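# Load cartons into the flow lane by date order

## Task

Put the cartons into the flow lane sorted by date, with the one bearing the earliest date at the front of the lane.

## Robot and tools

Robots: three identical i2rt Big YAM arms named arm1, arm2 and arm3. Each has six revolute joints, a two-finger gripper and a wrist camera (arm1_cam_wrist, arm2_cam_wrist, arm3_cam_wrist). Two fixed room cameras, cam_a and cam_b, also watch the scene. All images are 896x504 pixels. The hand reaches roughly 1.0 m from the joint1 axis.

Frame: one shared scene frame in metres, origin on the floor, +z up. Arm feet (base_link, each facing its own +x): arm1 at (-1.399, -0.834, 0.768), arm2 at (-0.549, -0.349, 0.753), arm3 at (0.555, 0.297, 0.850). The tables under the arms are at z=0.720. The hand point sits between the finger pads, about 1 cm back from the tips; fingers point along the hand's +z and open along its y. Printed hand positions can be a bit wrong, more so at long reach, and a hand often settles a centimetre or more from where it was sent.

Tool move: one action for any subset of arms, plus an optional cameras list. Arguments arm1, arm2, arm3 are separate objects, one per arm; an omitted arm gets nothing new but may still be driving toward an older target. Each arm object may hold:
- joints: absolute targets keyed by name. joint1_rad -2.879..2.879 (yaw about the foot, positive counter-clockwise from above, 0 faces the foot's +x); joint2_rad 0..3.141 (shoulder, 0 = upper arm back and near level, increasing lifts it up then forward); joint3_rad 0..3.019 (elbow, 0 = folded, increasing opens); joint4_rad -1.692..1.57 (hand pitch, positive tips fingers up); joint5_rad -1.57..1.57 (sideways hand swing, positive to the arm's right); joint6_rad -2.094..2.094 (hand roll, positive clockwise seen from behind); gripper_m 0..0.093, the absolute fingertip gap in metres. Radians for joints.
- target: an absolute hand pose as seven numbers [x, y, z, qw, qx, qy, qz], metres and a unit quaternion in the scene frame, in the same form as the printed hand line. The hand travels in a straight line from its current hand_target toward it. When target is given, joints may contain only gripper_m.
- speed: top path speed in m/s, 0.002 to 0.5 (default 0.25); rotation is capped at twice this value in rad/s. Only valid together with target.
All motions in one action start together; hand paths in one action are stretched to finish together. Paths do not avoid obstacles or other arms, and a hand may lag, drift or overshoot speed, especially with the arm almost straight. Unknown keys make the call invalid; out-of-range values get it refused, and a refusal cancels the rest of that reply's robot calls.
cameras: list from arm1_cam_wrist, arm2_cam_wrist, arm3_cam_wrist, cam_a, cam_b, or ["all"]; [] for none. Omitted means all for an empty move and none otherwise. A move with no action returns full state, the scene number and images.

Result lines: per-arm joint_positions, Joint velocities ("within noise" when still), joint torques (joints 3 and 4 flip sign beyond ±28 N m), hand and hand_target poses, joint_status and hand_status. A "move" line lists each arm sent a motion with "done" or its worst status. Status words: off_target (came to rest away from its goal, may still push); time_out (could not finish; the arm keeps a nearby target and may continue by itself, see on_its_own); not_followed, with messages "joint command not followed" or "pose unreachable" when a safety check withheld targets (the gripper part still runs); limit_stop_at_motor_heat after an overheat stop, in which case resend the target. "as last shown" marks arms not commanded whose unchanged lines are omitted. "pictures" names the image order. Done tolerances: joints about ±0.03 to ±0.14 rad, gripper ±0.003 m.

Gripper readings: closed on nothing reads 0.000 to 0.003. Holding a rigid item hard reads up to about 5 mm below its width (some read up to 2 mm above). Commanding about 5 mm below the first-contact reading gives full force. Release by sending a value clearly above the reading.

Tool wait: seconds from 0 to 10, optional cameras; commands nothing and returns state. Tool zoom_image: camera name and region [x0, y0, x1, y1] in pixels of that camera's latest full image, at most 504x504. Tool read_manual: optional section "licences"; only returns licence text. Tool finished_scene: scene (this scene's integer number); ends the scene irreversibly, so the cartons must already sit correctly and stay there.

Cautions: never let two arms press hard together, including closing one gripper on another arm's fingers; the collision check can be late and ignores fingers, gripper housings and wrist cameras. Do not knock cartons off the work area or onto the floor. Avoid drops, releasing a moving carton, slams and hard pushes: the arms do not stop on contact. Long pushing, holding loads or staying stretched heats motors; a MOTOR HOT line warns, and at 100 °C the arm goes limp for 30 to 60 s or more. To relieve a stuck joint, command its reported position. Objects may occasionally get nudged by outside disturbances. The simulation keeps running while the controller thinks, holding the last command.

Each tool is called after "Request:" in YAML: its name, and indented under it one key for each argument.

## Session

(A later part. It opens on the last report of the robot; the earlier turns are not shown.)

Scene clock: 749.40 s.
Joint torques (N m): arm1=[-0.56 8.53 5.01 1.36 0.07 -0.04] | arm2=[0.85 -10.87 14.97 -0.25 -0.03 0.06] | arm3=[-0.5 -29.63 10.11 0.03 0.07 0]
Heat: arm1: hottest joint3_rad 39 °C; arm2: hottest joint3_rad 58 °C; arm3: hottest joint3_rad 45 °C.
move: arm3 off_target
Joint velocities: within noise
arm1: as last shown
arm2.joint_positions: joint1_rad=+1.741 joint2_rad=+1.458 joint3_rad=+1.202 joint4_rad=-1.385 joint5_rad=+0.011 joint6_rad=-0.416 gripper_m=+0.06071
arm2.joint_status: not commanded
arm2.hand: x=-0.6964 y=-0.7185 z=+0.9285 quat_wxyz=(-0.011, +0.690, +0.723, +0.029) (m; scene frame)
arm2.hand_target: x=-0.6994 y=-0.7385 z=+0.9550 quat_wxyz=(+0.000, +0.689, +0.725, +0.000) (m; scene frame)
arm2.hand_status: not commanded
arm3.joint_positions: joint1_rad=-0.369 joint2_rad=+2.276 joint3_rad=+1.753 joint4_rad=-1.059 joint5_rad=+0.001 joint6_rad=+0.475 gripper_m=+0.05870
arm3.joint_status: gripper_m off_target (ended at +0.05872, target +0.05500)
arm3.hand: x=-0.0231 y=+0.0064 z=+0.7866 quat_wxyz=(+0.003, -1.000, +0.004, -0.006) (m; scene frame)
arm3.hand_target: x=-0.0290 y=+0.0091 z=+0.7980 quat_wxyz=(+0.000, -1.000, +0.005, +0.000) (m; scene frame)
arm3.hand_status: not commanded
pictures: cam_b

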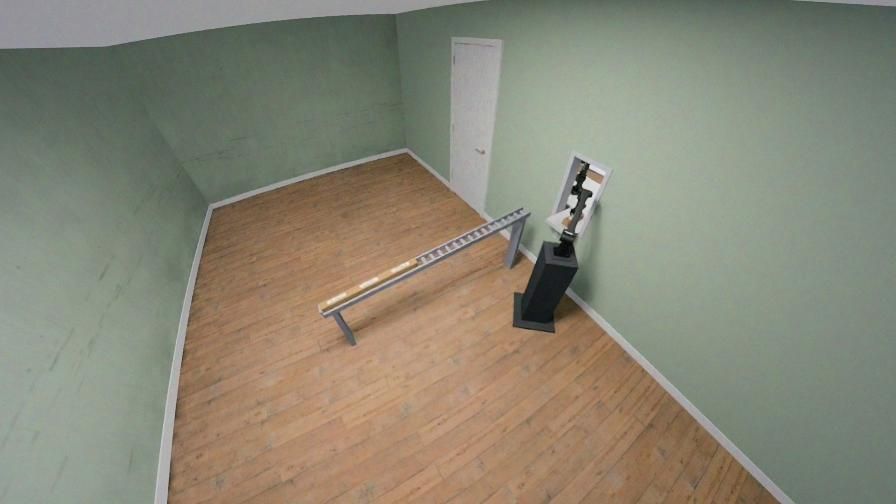

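Request:
move:
  arm3: {"target": [-0.02, 0.012, 0.925, 0, 1, -0.005, 0], "speed": 0.15}
  cameras: ["arm3_cam_wrist"]

Request:
move:
  arm3: {"target": [0.26, 0.02, 0.95, 0, 1, 0, 0], "speed": 0.2}
  cameras: ["arm3_cam_wrist"]

Scene clock: 762.83 s.
Joint torques (N m): arm1=[-0.56 8.53 5.01 1.37 0.07 -0.04] | arm2=[0.79 -10.87 14.98 -0.25 -0.03 0.06] | arm3=[-0.32 -29.51 15.46 -0.09 0.06 0.04]
Heat: arm1: hottest joint3_rad 39 °C; arm2: hottest joint3_rad 61 °C; arm3: hottest joint3_rad 45 °C.
move: arm3 off_target
Joint velocities: within noise
arm1, arm2: as last shown
arm3.joint_positions: joint1_rad=-0.369 joint2_rad=+2.122 joint3_rad=+1.769 joint4_rad=-1.289 joint5_rad=+0.001 joint6_rad=+0.475 gripper_m=+0.05870
arm3.joint_status: not commanded
arm3.hand: x=+0.0017 y=+0.0190 z=+0.8891 quat_wxyz=(+0.017, -0.999, +0.004, -0.033) (m; scene frame)
arm3.hand_target: x=-0.0182 y=+0.0130 z=+0.9253 quat_wxyz=(+0.000, -1.000, +0.005, +0.000) (m; scene frame)
arm3.hand_status: off_target (0.043 m and 4.2 deg from the pose sent, 0.139 m and 0.8 deg at the start)
pictures: arm3_cam_wrist
camera_calibration:
arm3_cam_wrist: T_world_to_cam=[[0.0219701, 0.999235, 0.0323464, -0.0468973], [0.762464, -0.0376738, 0.645933, -0.573024], [0.646658, 0.0104717, -0.762708, 0.799902], [0, 0, 0, 1]] pos_world=[-0.0793231, 0.0168971, 0.981744]

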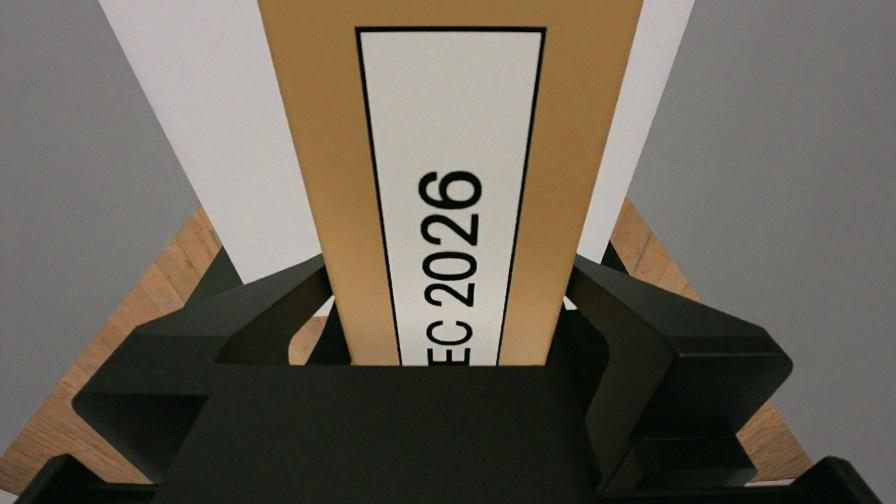

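Scene clock: 765.17 s.
Joint torques (N m): arm1=[-0.5 8.59 5.01 1.36 0.07 -0.03] | arm2=[0.79 -10.87 14.98 -0.25 -0.03 0.06] | arm3=[0.67 -17.61 9.92 0.55 0.17 0.16]
Heat: arm1: hottest joint2_rad 38 °C; arm2: hottest joint3_rad 61 °C; arm3: hottest joint3_rad 44 °C.
move: arm3 off_target
Joint velocities: within noise
arm1, arm2: as last shown
arm3.joint_positions: joint1_rad=-0.086 joint2_rad=+1.517 joint3_rad=+1.038 joint4_rad=-1.124 joint5_rad=-0.001 joint6_rad=+0.749 gripper_m=+0.05869
arm3.joint_status: not commanded
arm3.hand: x=+0.2611 y=+0.0247 z=+0.9403 quat_wxyz=(+0.010, -1.000, -0.001, -0.013) (m; scene frame)
arm3.hand_target: x=+0.2600 y=+0.0200 z=+0.9500 quat_wxyz=(+0.000, -1.000, +0.000, +0.000) (m; scene frame)
arm3.hand_status: off_target (0.011 m and 1.9 deg from the pose sent, 0.265 m and 4.2 deg at the start)
pictures: arm3_cam_wrist
camera_calibration:
arm3_cam_wrist: T_world_to_cam=[[0.0144441, 0.999723, 0.01858, -0.0450138], [0.787517, -0.0228242, 0.615871, -0.782374], [0.616124, 0.00573639, -0.787628, 0.702616], [0, 0, 0, 1]] pos_world=[0.183884, 0.0231138, 1.03608]

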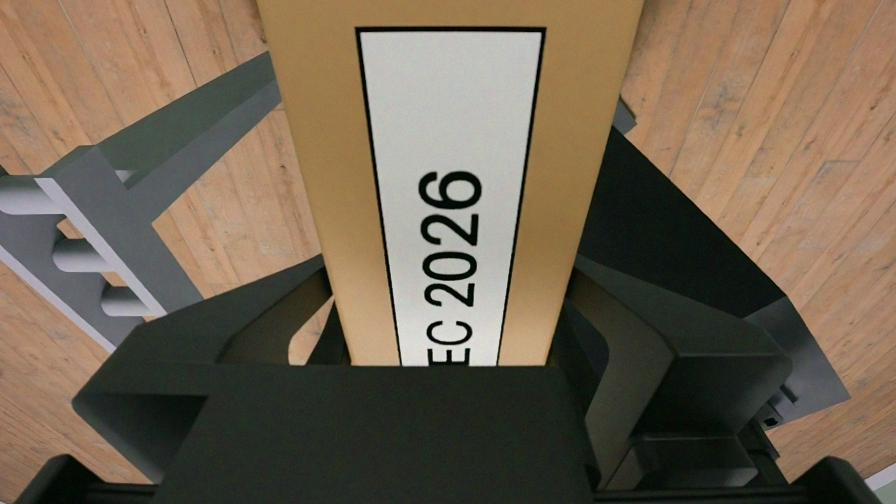

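Request:
move:
  arm2: {"joints": {"joint1_rad": -1.773, "joint6_rad": 0.829, "joint5_rad": 0.0}}
  arm3: {"target": [0.47, -0.345, 0.93, 0.02, 1, 0, -0.03], "speed": 0.2}
  cameras: ["arm3_cam_wrist"]

Scene clock: 775.47 s.
Joint torques (N m): arm1=[-0.5 8.53 5.01 1.39 0.07 -0.04] | arm2=[-0.32 -12.34 12.55 -0.24 -0.02 0.08] | arm3=[0.21 -25.41 16.01 0.02 0.28 0.16]
Heat: arm1: hottest joint2_rad 38 °C; arm2: hottest joint3_rad 62 °C; arm3: hottest joint3_rad 44 °C.
move: arm2 done; arm3 off_target
Joint velocities: within noise
arm1: as last shown
arm2.joint_positions: joint1_rad=-1.770 joint2_rad=+1.470 joint3_rad=+1.234 joint4_rad=-1.385 joint5_rad=+0.002 joint6_rad=+0.820 gripper_m=+0.06081
arm2.joint_status: all done
arm2.hand: x=-0.2735 y=-0.0443 z=+0.9311 quat_wxyz=(+0.012, +0.006, -1.000, +0.025) (m; scene frame)
arm2.hand_target: x=-0.2672 y=-0.0382 z=+0.9511 quat_wxyz=(-0.002, +0.000, -1.000, +0.008) (m; scene frame)
arm2.hand_status: not commanded
arm3.joint_positions: joint1_rad=+0.619 joint2_rad=+2.071 joint3_rad=+1.752 joint4_rad=-1.245 joint5_rad=+0.054 joint6_rad=+1.446 gripper_m=+0.05869
arm3.joint_status: not commanded
arm3.hand: x=+0.4725 y=-0.3246 z=+0.9147 quat_wxyz=(+0.000, -1.000, -0.005, +0.026) (m; scene frame)
arm3.hand_target: x=+0.4702 y=-0.3438 z=+0.9304 quat_wxyz=(-0.021, -0.999, +0.000, +0.030) (m; scene frame)
arm3.hand_status: off_target (0.026 m and 2.4 deg from the pose sent, 0.425 m and 6.0 deg at the start)
pictures: arm3_cam_wrist
camera_calibration:
arm3_cam_wrist: T_world_to_cam=[[0.00666359, 0.999971, -0.00355556, 0.325588], [0.833187, -0.00358597, 0.55298, -0.898761], [0.552952, -0.00664728, -0.833187, 0.621702], [0, 0, 0, 1]] pos_world=[0.402895, -0.324669, 1.01615]

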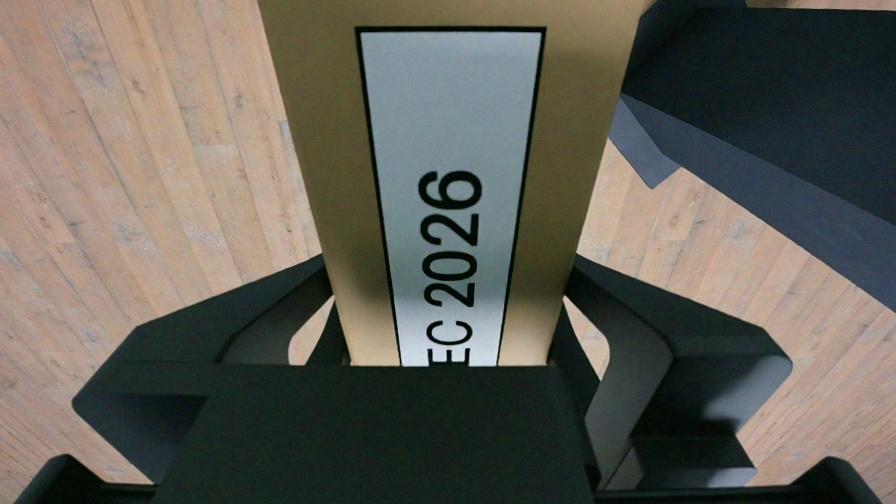

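Request:
move:
  arm2: {"target": [0.0, 0.012, 0.935, 0.01, 0, 1, 0.008], "speed": 0.15}
  arm3: {"target": [0.47, -0.338, 0.815, 0.01, 1, 0, -0.042], "speed": 0.12}
  cameras: ["arm3_cam_wrist"]

Scene clock: 811.83 s.
Joint torques (N m): arm1=[-0.5 8.53 5.04 1.39 0.07 -0.03] | arm2=[-0.73 -20.01 15.87 -0.21 -0.07 -0.12] | arm3=[0.44 -26.46 10.06 0.64 0.29 0.14]
Heat: arm1: hottest joint2_rad 38 °C; arm2: hottest joint3_rad 56 °C; arm3: hottest joint3_rad 49 °C.
move: arm2 off_target; arm3 done
Joint velocities: within noise
arm1: as last shown
arm2.joint_positions: joint1_rad=-2.021 joint2_rad=+2.074 joint3_rad=+2.009 joint4_rad=-1.536 joint5_rad=-0.015 joint6_rad=+0.585 gripper_m=+0.06081
arm2.joint_status: not commanded
arm2.hand: x=-0.0182 y=+0.0048 z=+0.9130 quat_wxyz=(+0.012, -0.002, -1.000, +0.008) (m; scene frame)
arm2.hand_target: x=-0.0015 y=+0.0110 z=+0.9353 quat_wxyz=(-0.011, +0.000, -1.000, -0.008) (m; scene frame)
arm2.hand_status: off_target (0.029 m and 3.1 deg from the pose sent, 0.279 m and 4.6 deg at the start)
arm3.joint_positions: joint1_rad=+0.619 joint2_rad=+2.193 joint3_rad=+1.687 joint4_rad=-1.042 joint5_rad=+0.080 joint6_rad=+1.452 gripper_m=+0.05869
arm3.joint_status: not commanded
arm3.hand: x=+0.4671 y=-0.3338 z=+0.8180 quat_wxyz=(-0.006, -0.999, -0.001, +0.040) (m; scene frame)
arm3.hand_target: x=+0.4701 y=-0.3378 z=+0.8149 quat_wxyz=(-0.010, -0.999, +0.000, +0.042) (m; scene frame)
arm3.hand_status: done (0.006 m and 0.5 deg from the pose sent, 0.101 m and 2.2 deg at the start)
pictures: arm3_cam_wrist
camera_calibration:
arm3_cam_wrist: T_world_to_cam=[[0.0128715, 0.999783, -0.0164038, 0.342064], [0.84806, -0.00222404, 0.529895, -0.828497], [0.529743, -0.020732, -0.847905, 0.562177], [0, 0, 0, 1]] pos_world=[0.400403, -0.332177, 0.9213]

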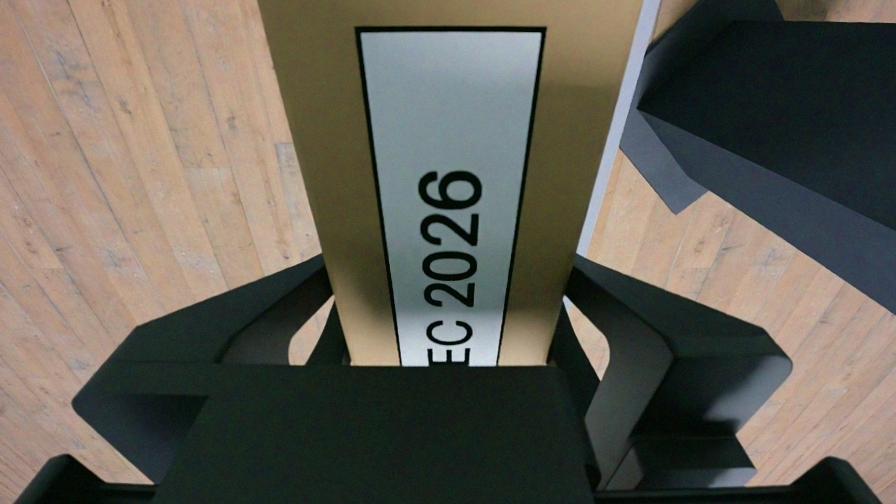

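Request:
zoom_image:
  camera: "arm3_cam_wrist"
  region: [540, 0, 700, 300]

Request:
zoom_image:
  camera: "arm3_cam_wrist"
  region: [220, 0, 380, 300]

Scaled by 1.680 from the camera's 896x504 image, which has a finer 1280x720 frame.

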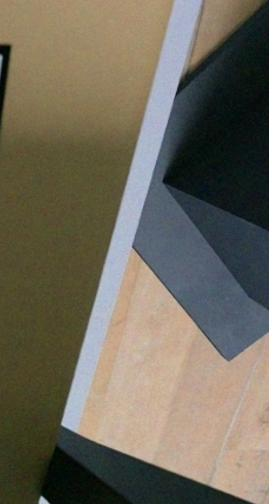

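Scaled by 1.680 from the camera's 896x504 image, which has a finer 1280x720 frame.

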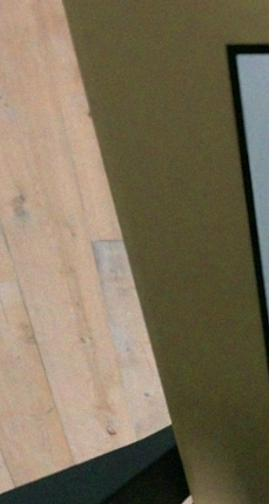

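Request:
move:
  arm3: {"target": [0.472, -0.326, 0.802, 0.008, 1, 0, -0.044], "speed": 0.1}
  arm2: {"target": [0.04, 0.003, 0.84, 0.01, 0, 1, 0.008], "speed": 0.1}
  cameras: ["arm3_cam_wrist", "arm2_cam_wrist"]

Request:
zoom_image:
  camera: "arm3_cam_wrist"
  region: [220, 0, 700, 300]

Scene clock: 833.00 s.
Joint torques (N m): arm1=[-0.56 8.53 5.01 1.37 0.07 -0.04] | arm2=[-0.91 -21.6 12.86 0.62 -0.08 -0.15] | arm3=[0.85 -26.81 9.5 0.64 0.31 0.16]
Heat: arm1: hottest joint2_rad 38 °C; arm2: hottest joint3_rad 62 °C; arm3: hottest joint3_rad 47 °C.
move: arm2 off_target; arm3 done
Joint velocities: within noise
arm1: as last shown
arm2.joint_positions: joint1_rad=-2.059 joint2_rad=+2.209 joint3_rad=+2.009 joint4_rad=-1.393 joint5_rad=-0.015 joint6_rad=+0.545 gripper_m=+0.06081
arm2.joint_status: not commanded
arm2.hand: x=+0.0239 y=+0.0005 z=+0.8269 quat_wxyz=(+0.009, -0.001, -1.000, +0.005) (m; scene frame)
arm2.hand_target: x=+0.0394 y=+0.0025 z=+0.8403 quat_wxyz=(-0.010, +0.000, -1.000, -0.008) (m; scene frame)
arm2.hand_status: off_target (0.021 m and 2.6 deg from the pose sent, 0.093 m and 3.1 deg at the start)
arm3.joint_positions: joint1_rad=+0.619 joint2_rad=+2.193 joint3_rad=+1.634 joint4_rad=-0.999 joint5_rad=+0.084 joint6_rad=+1.454 gripper_m=+0.05869
arm3.joint_status: not commanded
arm3.hand: x=+0.4679 y=-0.3215 z=+0.8008 quat_wxyz=(-0.002, -0.999, +0.000, +0.041) (m; scene frame)
arm3.hand_target: x=+0.4721 y=-0.3259 z=+0.8019 quat_wxyz=(-0.008, -0.999, +0.000, +0.044) (m; scene frame)
arm3.hand_status: done (0.006 m and 0.8 deg from the pose sent, 0.019 m and 0.5 deg at the start)
pictures: arm2_cam_wrist, arm3_cam_wrist
camera_calibration:
arm2_cam_wrist: T_world_to_cam=[[0.00339436, -0.999733, 0.0228436, -0.020439], [-0.814735, 0.0104806, 0.579739, -0.452037], [-0.579823, -0.0205793, -0.814482, 0.810269], [0, 0, 0, 1]] pos_world=[0.101592, 0.0009788, 0.92248]
arm3_cam_wrist: T_world_to_cam=[[0.0150692, 0.999862, -0.00702041, 0.320837], [0.849662, -0.00910349, 0.527248, -0.820768], [0.527112, -0.0139102, -0.849682, 0.552324], [0, 0, 0, 1]] pos_world=[0.401405, -0.320582, 0.904301]

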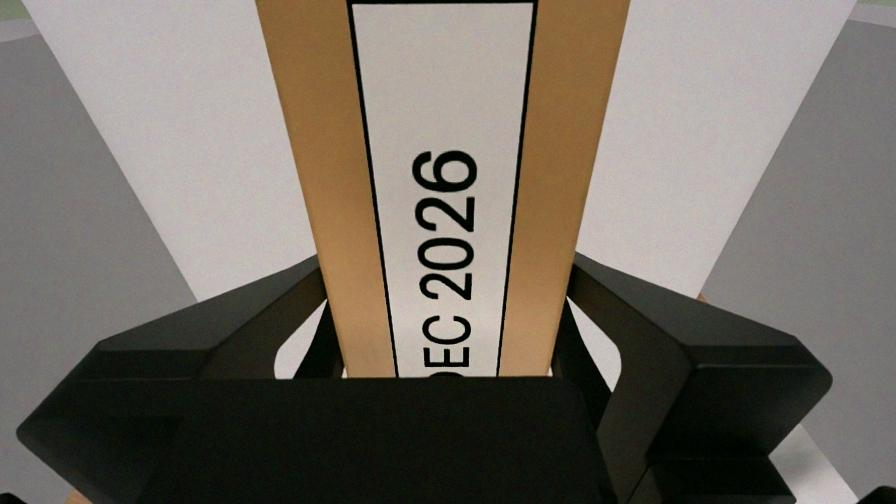

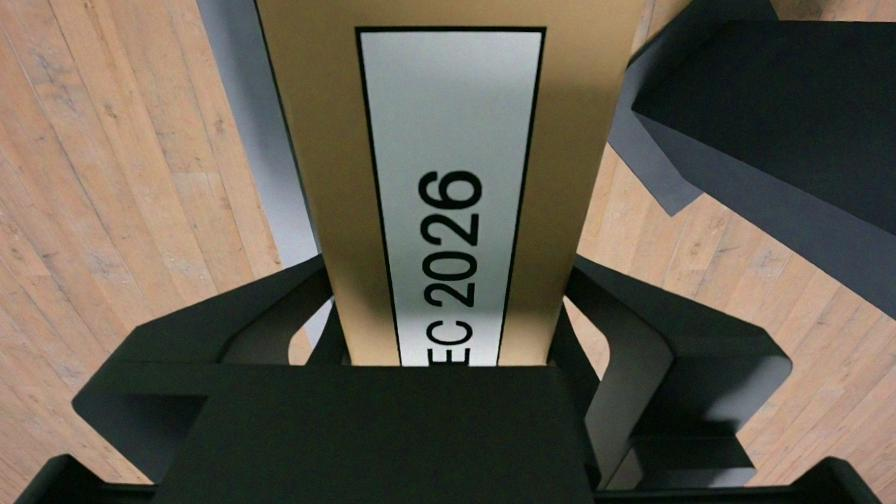

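Scaled by 1.050 from the camera's 896x504 image, which has a finer 1280x720 frame.

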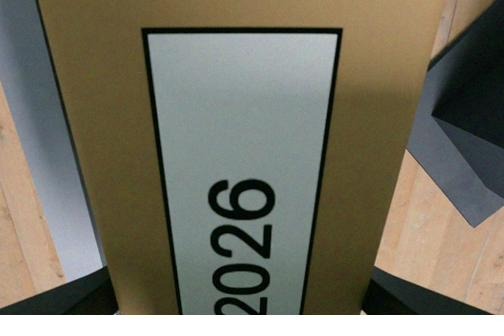

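Request:
move:
  arm3: {"target": [0.474, -0.335, 0.803, 0.008, 1, 0, -0.044], "speed": 0.08}
  cameras: ["arm3_cam_wrist"]

Request:
zoom_image:
  camera: "arm3_cam_wrist"
  region: [220, 0, 700, 300]

Scene clock: 844.57 s.
Joint torques (N m): arm1=[-0.5 8.53 5.03 1.36 0.07 -0.04] | arm2=[-0.97 -22.07 12.9 0.61 -0.07 -0.11] | arm3=[1.26 -25.93 12.68 0.02 0.3 0.14]
Heat: arm1: hottest joint2_rad 38 °C; arm2: hottest joint3_rad 62 °C; arm3: hottest joint3_rad 46 °C.
move: arm3 off_target
Joint velocities: within noise
arm1: as last shown
arm2.joint_positions: joint1_rad=-2.059 joint2_rad=+2.209 joint3_rad=+2.009 joint4_rad=-1.393 joint5_rad=-0.016 joint6_rad=+0.544 gripper_m=+0.06081
arm2.joint_status: not commanded
arm2.hand: x=+0.0238 y=+0.0005 z=+0.8269 quat_wxyz=(+0.009, -0.001, -1.000, +0.005) (m; scene frame)
arm2.hand_target: x=+0.0394 y=+0.0026 z=+0.8403 quat_wxyz=(-0.010, +0.000, -1.000, -0.008) (m; scene frame)
arm2.hand_status: not commanded
arm3.joint_positions: joint1_rad=+0.621 joint2_rad=+2.197 joint3_rad=+1.634 joint4_rad=-0.999 joint5_rad=+0.084 joint6_rad=+1.459 gripper_m=+0.05869
arm3.joint_status: not commanded
arm3.hand: x=+0.4691 y=-0.3209 z=+0.7980 quat_wxyz=(+0.000, -0.999, +0.001, +0.041) (m; scene frame)
arm3.hand_target: x=+0.4741 y=-0.3345 z=+0.8032 quat_wxyz=(-0.008, -0.999, +0.000, +0.044) (m; scene frame)
arm3.hand_status: off_target (0.016 m and 1.0 deg from the pose sent, 0.015 m and 0.8 deg at the start)
pictures: arm3_cam_wrist
camera_calibration:
arm3_cam_wrist: T_world_to_cam=[[0.0177654, 0.999837, -0.0031675, 0.315937], [0.849553, -0.0134245, 0.527332, -0.82178], [0.527204, -0.0120592, -0.849653, 0.549932], [0, 0, 0, 1]] pos_world=[0.402606, -0.320286, 0.901603]

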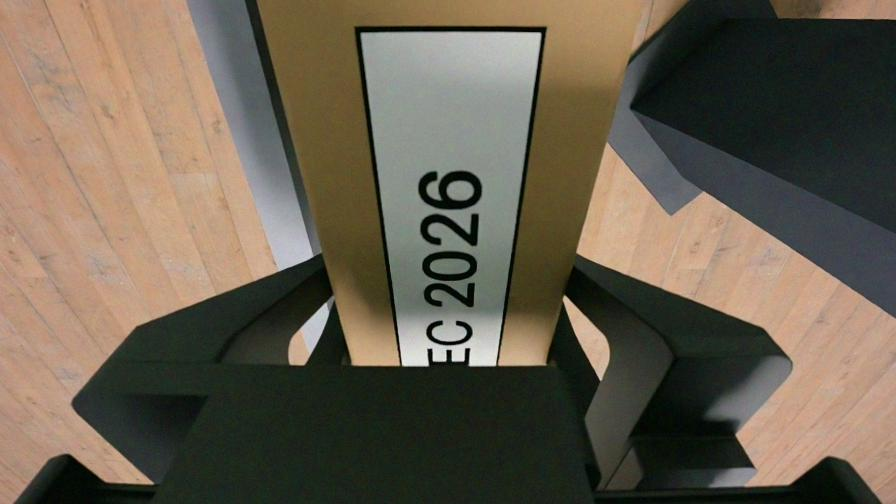

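Scaled by 1.050 from the camera's 896x504 image, which has a finer 1280x720 frame.

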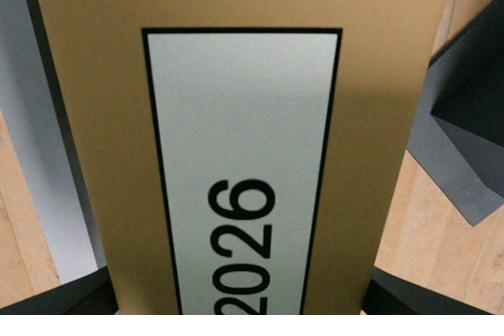

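Request:
move:
  arm3: {"target": [0.47, -0.345, 0.84, 0.01, 1, 0, -0.044], "speed": 0.1}
  cameras: []

Request:
move:
  arm3: {"target": [0.472, -0.338, 0.805, 0.008, 1, 0, -0.044], "speed": 0.08}
  cameras: ["arm3_cam_wrist"]

Scene clock: 855.00 s.
Joint torques (N m): arm1=[-0.56 8.59 5.01 1.39 0.07 -0.03] | arm2=[-0.97 -22.01 12.9 0.61 -0.07 -0.12] | arm3=[0.67 -28.45 14.42 -0.1 0.27 0.09]
Heat: arm1: hottest joint2_rad 38 °C; arm2: hottest joint3_rad 62 °C; arm3: hottest joint3_rad 47 °C.
move: arm3 off_target
Joint velocities: within noise
arm1.joint_positions: joint1_rad=+0.211 joint2_rad=+0.303 joint3_rad=+1.542 joint4_rad=-1.584 joint5_rad=+0.004 joint6_rad=+0.006 gripper_m=+0.09390
arm1.joint_status: not commanded
arm1.hand: x=-1.4107 y=-0.8718 z=+1.3538 quat_wxyz=(-0.347, -0.654, -0.493, +0.456) (m; scene frame)
arm1.hand_target: x=-1.4110 y=-0.8707 z=+1.3535 quat_wxyz=(-0.341, -0.658, -0.490, +0.459) (m; scene frame)
arm1.hand_status: not commanded
arm2: as last shown
arm3.joint_positions: joint1_rad=+0.621 joint2_rad=+2.197 joint3_rad=+1.676 joint4_rad=-1.082 joint5_rad=+0.084 joint6_rad=+1.461 gripper_m=+0.05869
arm3.joint_status: not commanded
arm3.hand: x=+0.4693 y=-0.3190 z=+0.8119 quat_wxyz=(+0.021, -0.999, +0.001, +0.039) (m; scene frame)
arm3.hand_target: x=+0.4702 y=-0.3433 z=+0.8406 quat_wxyz=(-0.010, -0.999, +0.000, +0.044) (m; scene frame)
arm3.hand_status: off_target (0.038 m and 3.6 deg from the pose sent, 0.048 m and 1.2 deg at the start)
pictures: none
No camera images: "cameras" was empty.

Scene clock: 856.03 s.
Joint torques (N m): arm1=[-0.56 8.59 5.03 1.37 0.06 -0.04] | arm2=[-0.91 -22.07 12.89 0.59 -0.07 -0.12] | arm3=[0.97 -26.52 10.58 0.62 0.31 0.1]
Heat: arm1: hottest joint2_rad 38 °C; arm2: hottest joint3_rad 62 °C; arm3: hottest joint3_rad 46 °C.
move: arm3 done
Joint velocities: within noise
arm1, arm2: as last shown
arm3.joint_positions: joint1_rad=+0.621 joint2_rad=+2.204 joint3_rad=+1.676 joint4_rad=-1.028 joint5_rad=+0.084 joint6_rad=+1.461 gripper_m=+0.05869
arm3.joint_status: not commanded
arm3.hand: x=+0.4679 y=-0.3310 z=+0.8081 quat_wxyz=(-0.003, -0.999, +0.002, +0.042) (m; scene frame)
arm3.hand_target: x=+0.4720 y=-0.3377 z=+0.8050 quat_wxyz=(-0.008, -0.999, +0.000, +0.044) (m; scene frame)
arm3.hand_status: done (0.009 m and 0.7 deg from the pose sent, 0.020 m and 3.4 deg at the start)
pictures: arm3_cam_wrist
camera_calibration:
arm3_cam_wrist: T_world_to_cam=[[0.01929, 0.99977, -0.00938275, 0.33042], [0.849919, -0.0114549, 0.526789, -0.825245], [0.526561, -0.0181364, -0.849944, 0.557411], [0, 0, 0, 1]] pos_world=[0.401507, -0.329688, 0.911599]

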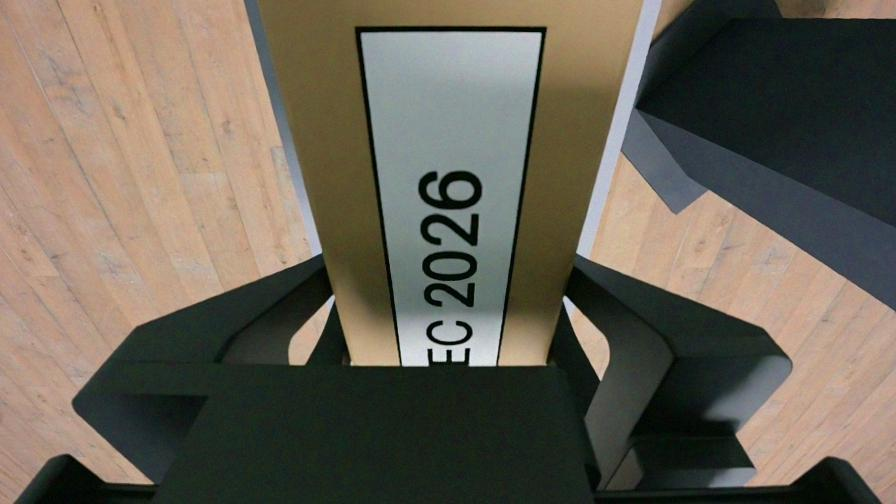

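Request:
move:
  arm3: {"target": [0.472, -0.336, 0.788, 0.008, 1, 0, -0.046], "speed": 0.06}
  cameras: ["arm3_cam_wrist"]

Scene clock: 878.87 s.
Joint torques (N m): arm1=[-0.5 8.59 5.03 1.36 0.07 -0.04] | arm2=[-0.97 -22.12 12.89 0.59 -0.07 -0.11] | arm3=[0.67 -26.29 9.63 0.64 0.32 0.12]
Heat: arm1: hottest joint2_rad 38 °C; arm2: hottest joint3_rad 62 °C; arm3: hottest joint3_rad 45 °C.
move: arm3 done
Joint velocities: within noise
arm1, arm2: as last shown
arm3.joint_positions: joint1_rad=+0.621 joint2_rad=+2.223 joint3_rad=+1.669 joint4_rad=-0.992 joint5_rad=+0.088 joint6_rad=+1.461 gripper_m=+0.05869
arm3.joint_status: not commanded
arm3.hand: x=+0.4670 y=-0.3334 z=+0.7943 quat_wxyz=(-0.008, -0.999, +0.002, +0.044) (m; scene frame)
arm3.hand_target: x=+0.4719 y=-0.3358 z=+0.7880 quat_wxyz=(-0.008, -0.999, +0.000, +0.046) (m; scene frame)
arm3.hand_status: done (0.008 m and 0.3 deg from the pose sent, 0.021 m and 0.8 deg at the start)
pictures: arm3_cam_wrist
camera_calibration:
arm3_cam_wrist: T_world_to_cam=[[0.0193092, 0.999627, -0.0193382, 0.340488], [0.852533, -0.00635727, 0.522635, -0.813484], [0.522316, -0.0265781, -0.852337, 0.547254], [0, 0, 0, 1]] pos_world=[0.401108, -0.330987, 0.898185]

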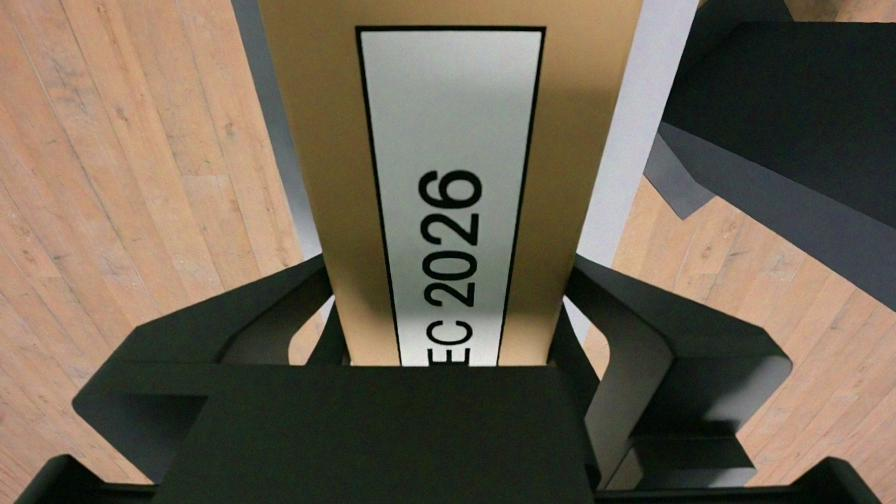

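Request:
move:
  arm3: {"target": [0.473, -0.3305, 0.776, 0.004, 1, 0, -0.048], "speed": 0.06}
  cameras: ["arm3_cam_wrist"]

Scene clock: 883.10 s.
Joint torques (N m): arm1=[-0.56 8.59 5.01 1.37 0.07 -0.03] | arm2=[-0.97 -22.07 12.88 0.61 -0.07 -0.12] | arm3=[0.67 -25.58 8.54 0.94 0.5 0.13]
Heat: arm1: hottest joint2_rad 38 °C; arm2: hottest joint3_rad 62 °C; arm3: hottest joint3_rad 45 °C.
move: arm3 off_target
Joint velocities: within noise
arm1, arm2: as last shown
arm3.joint_positions: joint1_rad=+0.624 joint2_rad=+2.223 joint3_rad=+1.661 joint4_rad=-0.978 joint5_rad=+0.088 joint6_rad=+1.461 gripper_m=+0.05869
arm3.joint_status: not commanded
arm3.hand: x=+0.4688 y=-0.3331 z=+0.7915 quat_wxyz=(-0.010, -0.999, +0.001, +0.044) (m; scene frame)
arm3.hand_target: x=+0.4731 y=-0.3301 z=+0.7762 quat_wxyz=(-0.004, -0.999, +0.000, +0.048) (m; scene frame)
arm3.hand_status: off_target (0.016 m and 0.8 deg from the pose sent, 0.019 m and 0.7 deg at the start)
pictures: arm3_cam_wrist
camera_calibration:
arm3_cam_wrist: T_world_to_cam=[[0.0166722, 0.999566, -0.0242909, 0.34527], [0.852634, -0.00152373, 0.522507, -0.811963], [0.522243, -0.0294226, -0.852289, 0.542936], [0, 0, 0, 1]] pos_world=[0.403006, -0.330383, 0.895382]

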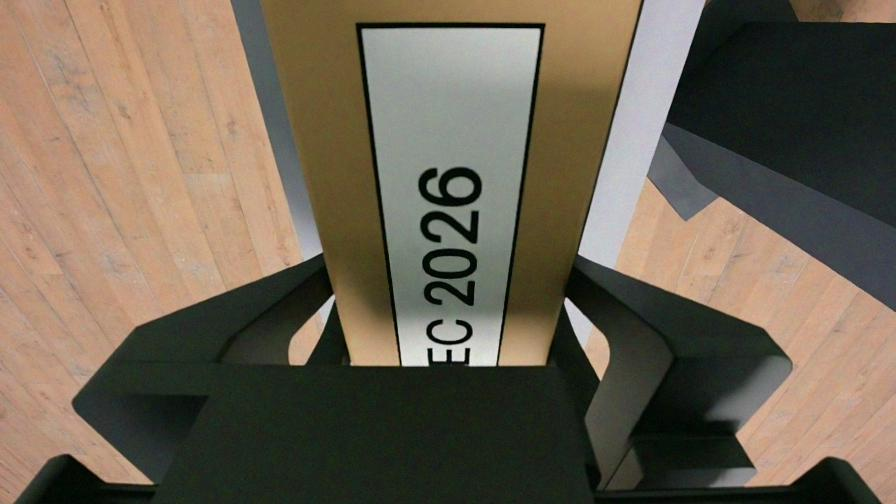

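Request:
move:
  arm3: {"target": [0.473, -0.3305, 0.787, 0.004, 1, 0, -0.048], "speed": 0.06}
  cameras: []

Request:
move:
  arm3: {"joints": {"gripper_m": 0.094}}
  cameras: ["arm3_cam_wrist", "cam_b"]

Scene clock: 893.57 s.
Joint torques (N m): arm1=[-0.5 8.53 5.03 1.36 0.07 -0.04] | arm2=[-0.91 -22.07 12.89 0.64 -0.07 -0.12] | arm3=[0.73 -26.87 8.96 0.18 0.5 0.12]
Heat: arm1: hottest joint2_rad 38 °C; arm2: hottest joint3_rad 62 °C; arm3: hottest joint3_rad 43 °C.
move: arm3 done
Joint velocities: within noise
arm1, arm2: as last shown
arm3.joint_positions: joint1_rad=+0.624 joint2_rad=+2.223 joint3_rad=+1.661 joint4_rad=-0.978 joint5_rad=+0.088 joint6_rad=+1.461 gripper_m=+0.05869
arm3.joint_status: not commanded
arm3.hand: x=+0.4688 y=-0.3331 z=+0.7915 quat_wxyz=(-0.010, -0.999, +0.001, +0.044) (m; scene frame)
arm3.hand_target: x=+0.4731 y=-0.3305 z=+0.7870 quat_wxyz=(-0.004, -0.999, +0.000, +0.048) (m; scene frame)
arm3.hand_status: done (0.007 m and 0.8 deg from the pose sent, 0.007 m and 0.8 deg at the start)
pictures: none
No camera images: "cameras" was empty.

Scene clock: 894.30 s.
Joint torques (N m): arm1=[-0.56 8.59 5.03 1.37 0.07 -0.04] | arm2=[-0.91 -22.07 12.89 0.61 -0.07 -0.12] | arm3=[0.73 -25.82 9.84 1.2 0.21 0.13]
Heat: arm1: hottest joint2_rad 38 °C; arm2: hottest joint3_rad 62 °C; arm3: hottest joint3_rad 43 °C.
move: arm3 done
Joint velocities: within noise
arm1, arm2: as last shown
arm3.joint_positions: joint1_rad=+0.624 joint2_rad=+2.216 joint3_rad=+1.650 joint4_rad=-1.006 joint5_rad=+0.096 joint6_rad=+1.461 gripper_m=+0.09377
arm3.joint_status: all done
arm3.hand: x=+0.4686 y=-0.3225 z=+0.7919 quat_wxyz=(+0.006, -0.999, +0.001, +0.046) (m; scene frame)
arm3.hand_target: x=+0.4730 y=-0.3304 z=+0.7870 quat_wxyz=(-0.004, -0.999, +0.000, +0.048) (m; scene frame)
arm3.hand_status: not commanded
pictures: arm3_cam_wrist, cam_b
camera_calibration:
arm3_cam_wrist: T_world_to_cam=[[0.0170889, 0.999819, 0.00835004, 0.308755], [0.854918, -0.0189419, 0.518417, -0.815381], [0.518481, -0.0017206, -0.855087, 0.556628], [0, 0, 0, 1]] pos_world=[0.403207, -0.323186, 0.896095]

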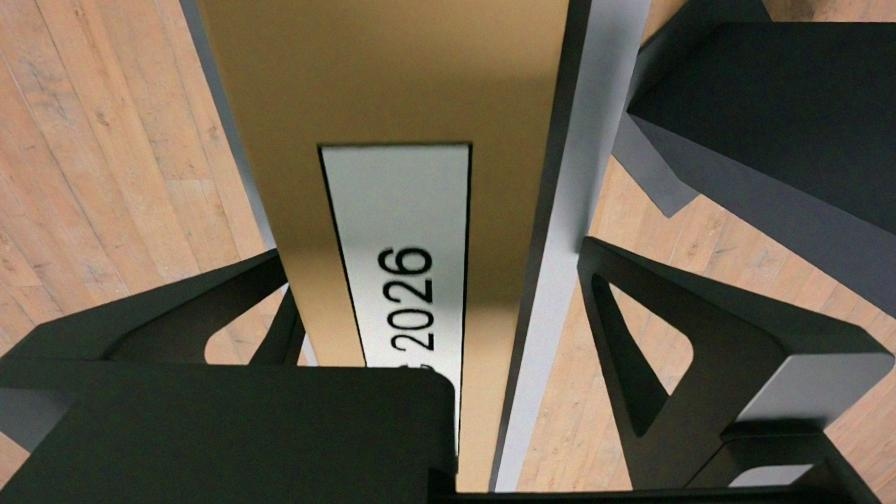

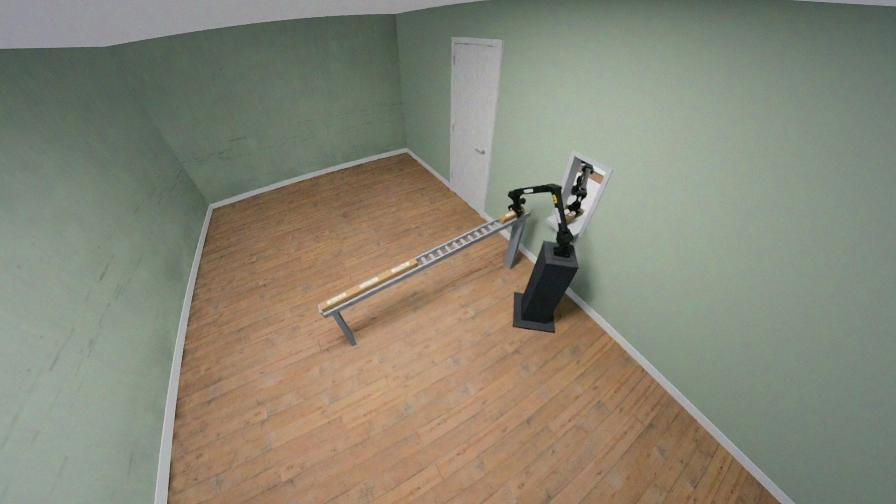

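Request:
move:
  arm3: {"target": [0.472, -0.335, 0.93, 0.004, 1, 0, -0.02], "speed": 0.12}
  cameras: ["arm3_cam_wrist", "cam_b"]

Request:
zoom_image:
  camera: "cam_b"
  region: [310, 180, 560, 350]

Scene clock: 898.93 s.
Joint torques (N m): arm1=[-0.56 8.59 5.01 1.37 0.07 -0.04] | arm2=[-0.97 -22.12 12.9 0.61 -0.07 -0.11] | arm3=[-0.5 -26.99 14.41 -0.06 0.04 -0.02]
Heat: arm1: hottest joint2_rad 38 °C; arm2: hottest joint3_rad 62 °C; arm3: hottest joint3_rad 43 °C.
move: arm3 off_target
Joint velocities: within noise
arm1, arm2: as last shown
arm3.joint_positions: joint1_rad=+0.624 joint2_rad=+2.084 joint3_rad=+1.764 joint4_rad=-1.278 joint5_rad=+0.044 joint6_rad=+1.461 gripper_m=+0.09386
arm3.joint_status: not commanded
arm3.hand: x=+0.4775 y=-0.3205 z=+0.9111 quat_wxyz=(+0.016, -1.000, +0.000, +0.019) (m; scene frame)
arm3.hand_target: x=+0.4720 y=-0.3342 z=+0.9301 quat_wxyz=(-0.004, -1.000, +0.000, +0.020) (m; scene frame)
arm3.hand_status: off_target (0.024 m and 2.3 deg from the pose sent, 0.139 m and 3.2 deg at the start)
pictures: arm3_cam_wrist, cam_b
camera_calibration:
arm3_cam_wrist: T_world_to_cam=[[0.0167286, 0.999442, 0.0289208, 0.286852], [0.825711, -0.0301205, 0.563288, -0.915281], [0.563845, 0.0144572, -0.825754, 0.610735], [0, 0, 0, 1]] pos_world=[0.4066, -0.32309, 1.01159]

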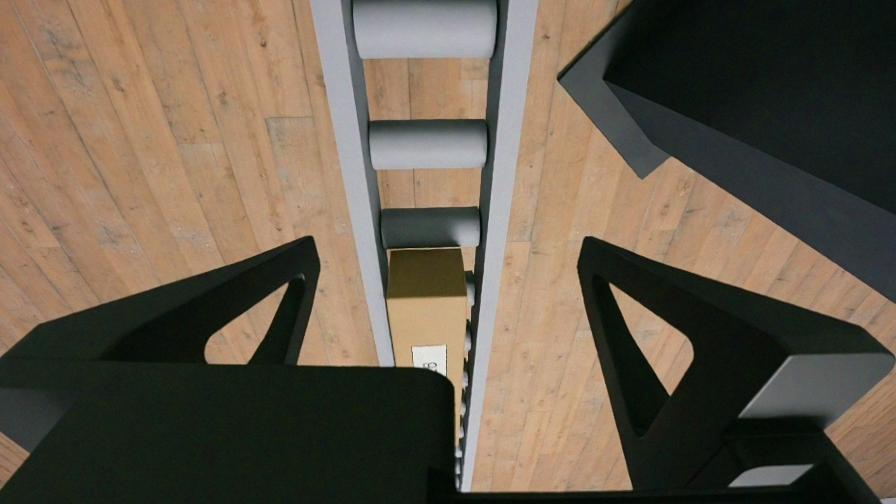

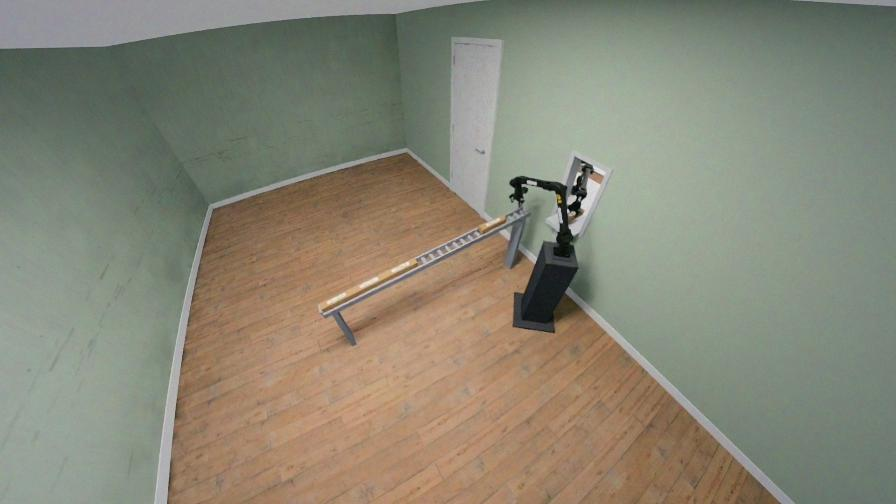

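Scaled by 2.016 from the camera's 896x504 image, which has a finer 1280x720 frame.

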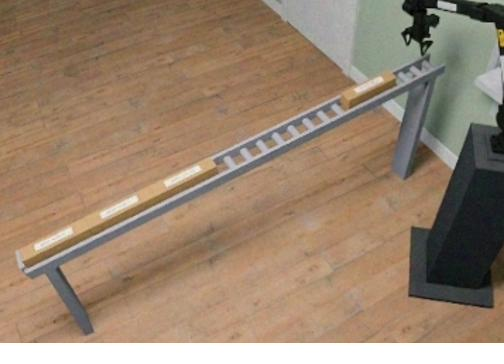

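Request:
move:
  arm2: {"target": [0.042, 0.003, 0.776, 0.01, 0, 1, 0.008], "speed": 0.07}
  arm3: {"target": [0.3, -0.02, 0.98, 0, 1, 0, 0], "speed": 0.2}
  cameras: ["arm2_cam_wrist"]

Scene clock: 908.10 s.
Joint torques (N m): arm1=[-0.5 8.53 5.01 1.37 0.07 -0.04] | arm2=[-0.97 -22.01 9.37 0.73 -0.07 -0.12] | arm3=[-0.5 -16.21 9.58 0.05 0.01 -0.03]
Heat: arm1: hottest joint2_rad 38 °C; arm2: hottest joint3_rad 61 °C; arm3: hottest joint3_rad 45 °C.
move: arm2 done; arm3 done
Joint velocities: within noise
arm1: as last shown
arm2.joint_positions: joint1_rad=-2.059 joint2_rad=+2.257 joint3_rad=+1.976 joint4_rad=-1.263 joint5_rad=-0.016 joint6_rad=+0.544 gripper_m=+0.06081
arm2.joint_status: not commanded
arm2.hand: x=+0.0385 y=+0.0087 z=+0.7830 quat_wxyz=(-0.012, +0.000, -1.000, -0.008) (m; scene frame)
arm2.hand_target: x=+0.0419 y=+0.0030 z=+0.7760 quat_wxyz=(-0.010, +0.000, -1.000, -0.008) (m; scene frame)
arm2.hand_status: done (0.010 m and 0.2 deg from the pose sent, 0.054 m and 2.6 deg at the start)
arm3.joint_positions: joint1_rad=+0.067 joint2_rad=+1.475 joint3_rad=+1.104 joint4_rad=-1.192 joint5_rad=+0.004 joint6_rad=+0.906 gripper_m=+0.09386
arm3.joint_status: not commanded
arm3.hand: x=+0.2987 y=-0.0247 z=+0.9792 quat_wxyz=(-0.002, -1.000, +0.002, +0.003) (m; scene frame)
arm3.hand_target: x=+0.3000 y=-0.0200 z=+0.9800 quat_wxyz=(+0.000, -1.000, +0.000, +0.000) (m; scene frame)
arm3.hand_status: done (0.005 m and 0.5 deg from the pose sent, 0.356 m and 2.9 deg at the start)
pictures: arm2_cam_wrist
camera_calibration:
arm2_cam_wrist: T_world_to_cam=[[0.00410076, -0.999988, -0.00270603, 0.00872481], [-0.837862, -0.00491304, 0.545859, -0.387107], [-0.545866, 0.0000288412, -0.837872, 0.800023], [0, 0, 0, 1]] pos_world=[0.112327, 0.00679976, 0.881647]

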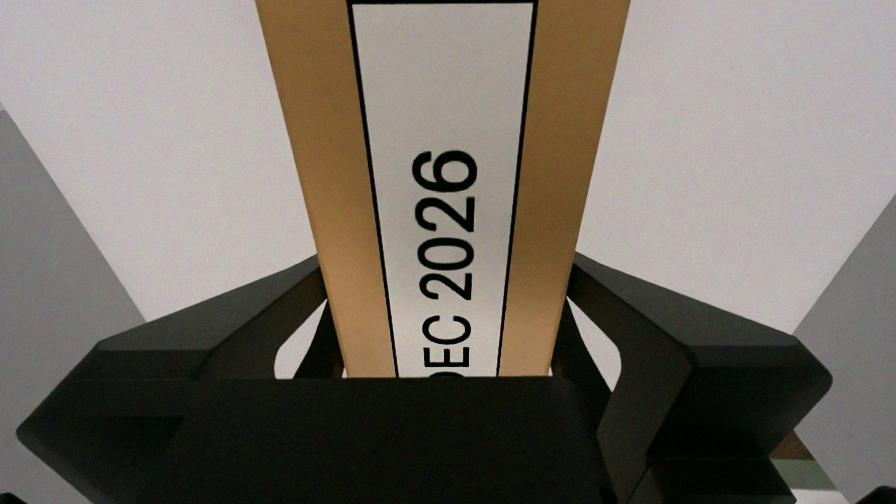

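Request:
move:
  arm2: {"target": [0.042, 0.0, 0.766, 0.006, 0, 1, 0.004], "speed": 0.05}
  cameras: []

Request:
move:
  arm2: {"joints": {"gripper_m": 0.094}}
  cameras: ["arm2_cam_wrist", "cam_b"]

Scene clock: 914.43 s.
Joint torques (N m): arm1=[-0.5 8.53 5.01 1.36 0.07 -0.04] | arm2=[-1.2 -21.19 8.94 0.75 0.03 -0.13] | arm3=[-0.5 -16.03 9.63 0.12 0.02 -0.03]
Heat: arm1: hottest joint2_rad 38 °C; arm2: hottest joint3_rad 60 °C; arm3: hottest joint3_rad 44 °C.
move: arm2 off_target
Joint velocities: within noise
arm1.joint_positions: joint1_rad=+0.211 joint2_rad=+0.303 joint3_rad=+1.542 joint4_rad=-1.584 joint5_rad=+0.004 joint6_rad=+0.006 gripper_m=+0.09390
arm1.joint_status: not commanded
arm1.hand: x=-1.4107 y=-0.8718 z=+1.3538 quat_wxyz=(-0.347, -0.654, -0.493, +0.456) (m; scene frame)
arm1.hand_target: x=-1.4110 y=-0.8707 z=+1.3535 quat_wxyz=(-0.341, -0.658, -0.490, +0.459) (m; scene frame)
arm1.hand_status: not commanded
arm2.joint_positions: joint1_rad=-2.059 joint2_rad=+2.259 joint3_rad=+1.976 joint4_rad=-1.257 joint5_rad=-0.016 joint6_rad=+0.543 gripper_m=+0.06081
arm2.joint_status: not commanded
arm2.hand: x=+0.0397 y=+0.0093 z=+0.7816 quat_wxyz=(-0.014, +0.001, -1.000, -0.009) (m; scene frame)
arm2.hand_target: x=+0.0416 y=+0.0000 z=+0.7663 quat_wxyz=(-0.006, +0.000, -1.000, -0.004) (m; scene frame)
arm2.hand_status: off_target (0.018 m and 1.0 deg from the pose sent, 0.019 m and 0.8 deg at the start)
arm3.joint_positions: joint1_rad=+0.067 joint2_rad=+1.475 joint3_rad=+1.104 joint4_rad=-1.192 joint5_rad=+0.004 joint6_rad=+0.905 gripper_m=+0.09386
arm3.joint_status: not commanded
arm3.hand: x=+0.2987 y=-0.0247 z=+0.9792 quat_wxyz=(-0.002, -1.000, +0.001, +0.003) (m; scene frame)
arm3.hand_target: x=+0.2999 y=-0.0201 z=+0.9800 quat_wxyz=(+0.000, -1.000, +0.000, +0.000) (m; scene frame)
arm3.hand_status: not commanded
pictures: none
No camera images: "cameras" was empty.

Scene clock: 915.07 s.
Joint torques (N m): arm1=[-0.56 8.59 5.03 1.35 0.07 -0.04] | arm2=[-1.08 -20.66 8.79 0.75 0.04 -0.12] | arm3=[-0.15 -15.97 9.63 0.08 0 -0.02]
Heat: arm1: hottest joint2_rad 38 °C; arm2: hottest joint3_rad 60 °C; arm3: hottest joint3_rad 44 °C.
move: arm2 done
Joint velocities: within noise
arm1, arm3: as last shown
arm2.joint_positions: joint1_rad=-2.060 joint2_rad=+2.259 joint3_rad=+1.976 joint4_rad=-1.257 joint5_rad=-0.016 joint6_rad=+0.542 gripper_m=+0.09377
arm2.joint_status: all done
arm2.hand: x=+0.0401 y=+0.0087 z=+0.7816 quat_wxyz=(-0.014, +0.001, -1.000, -0.009) (m; scene frame)
arm2.hand_target: x=+0.0416 y=+0.0000 z=+0.7663 quat_wxyz=(-0.006, +0.000, -1.000, -0.004) (m; scene frame)
arm2.hand_status: not commanded
pictures: arm2_cam_wrist, cam_b
camera_calibration:
arm2_cam_wrist: T_world_to_cam=[[0.0056791, -0.999972, -0.00483587, 0.0103136], [-0.839828, -0.0073946, 0.542801, -0.38251], [-0.542822, 0.000978675, -0.839847, 0.801059], [0, 0, 0, 1]] pos_world=[0.113531, 0.00670086, 0.880444]

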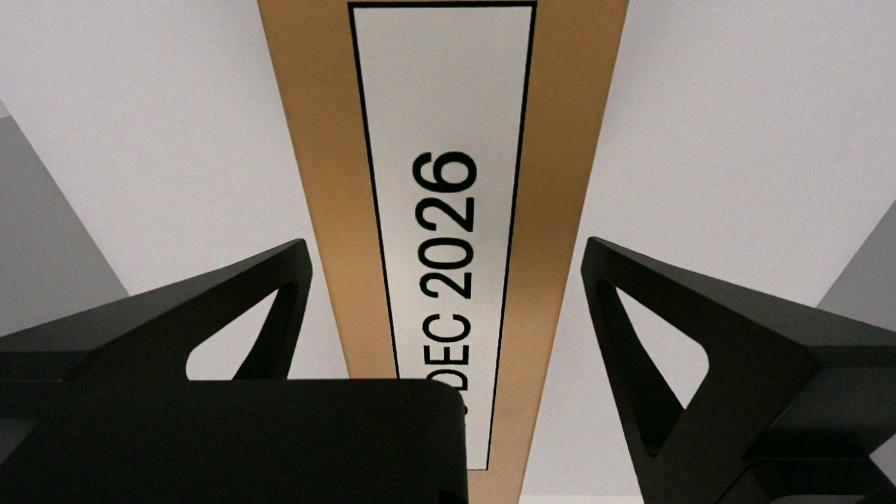

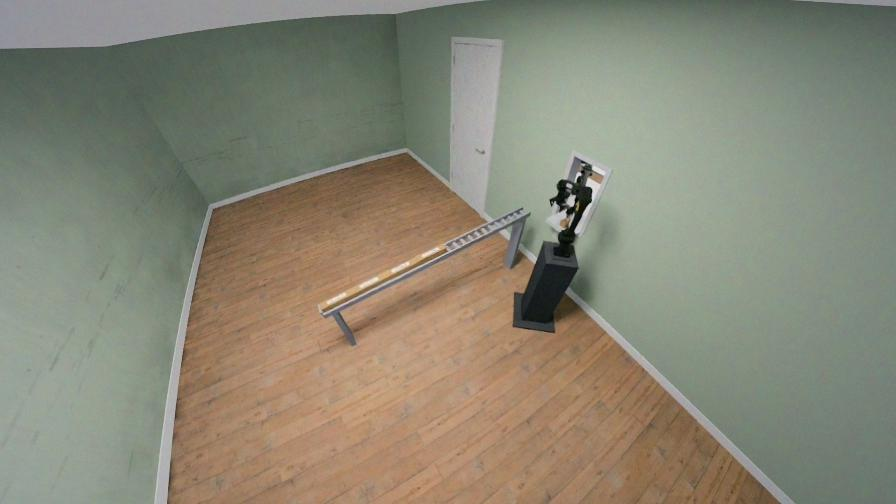

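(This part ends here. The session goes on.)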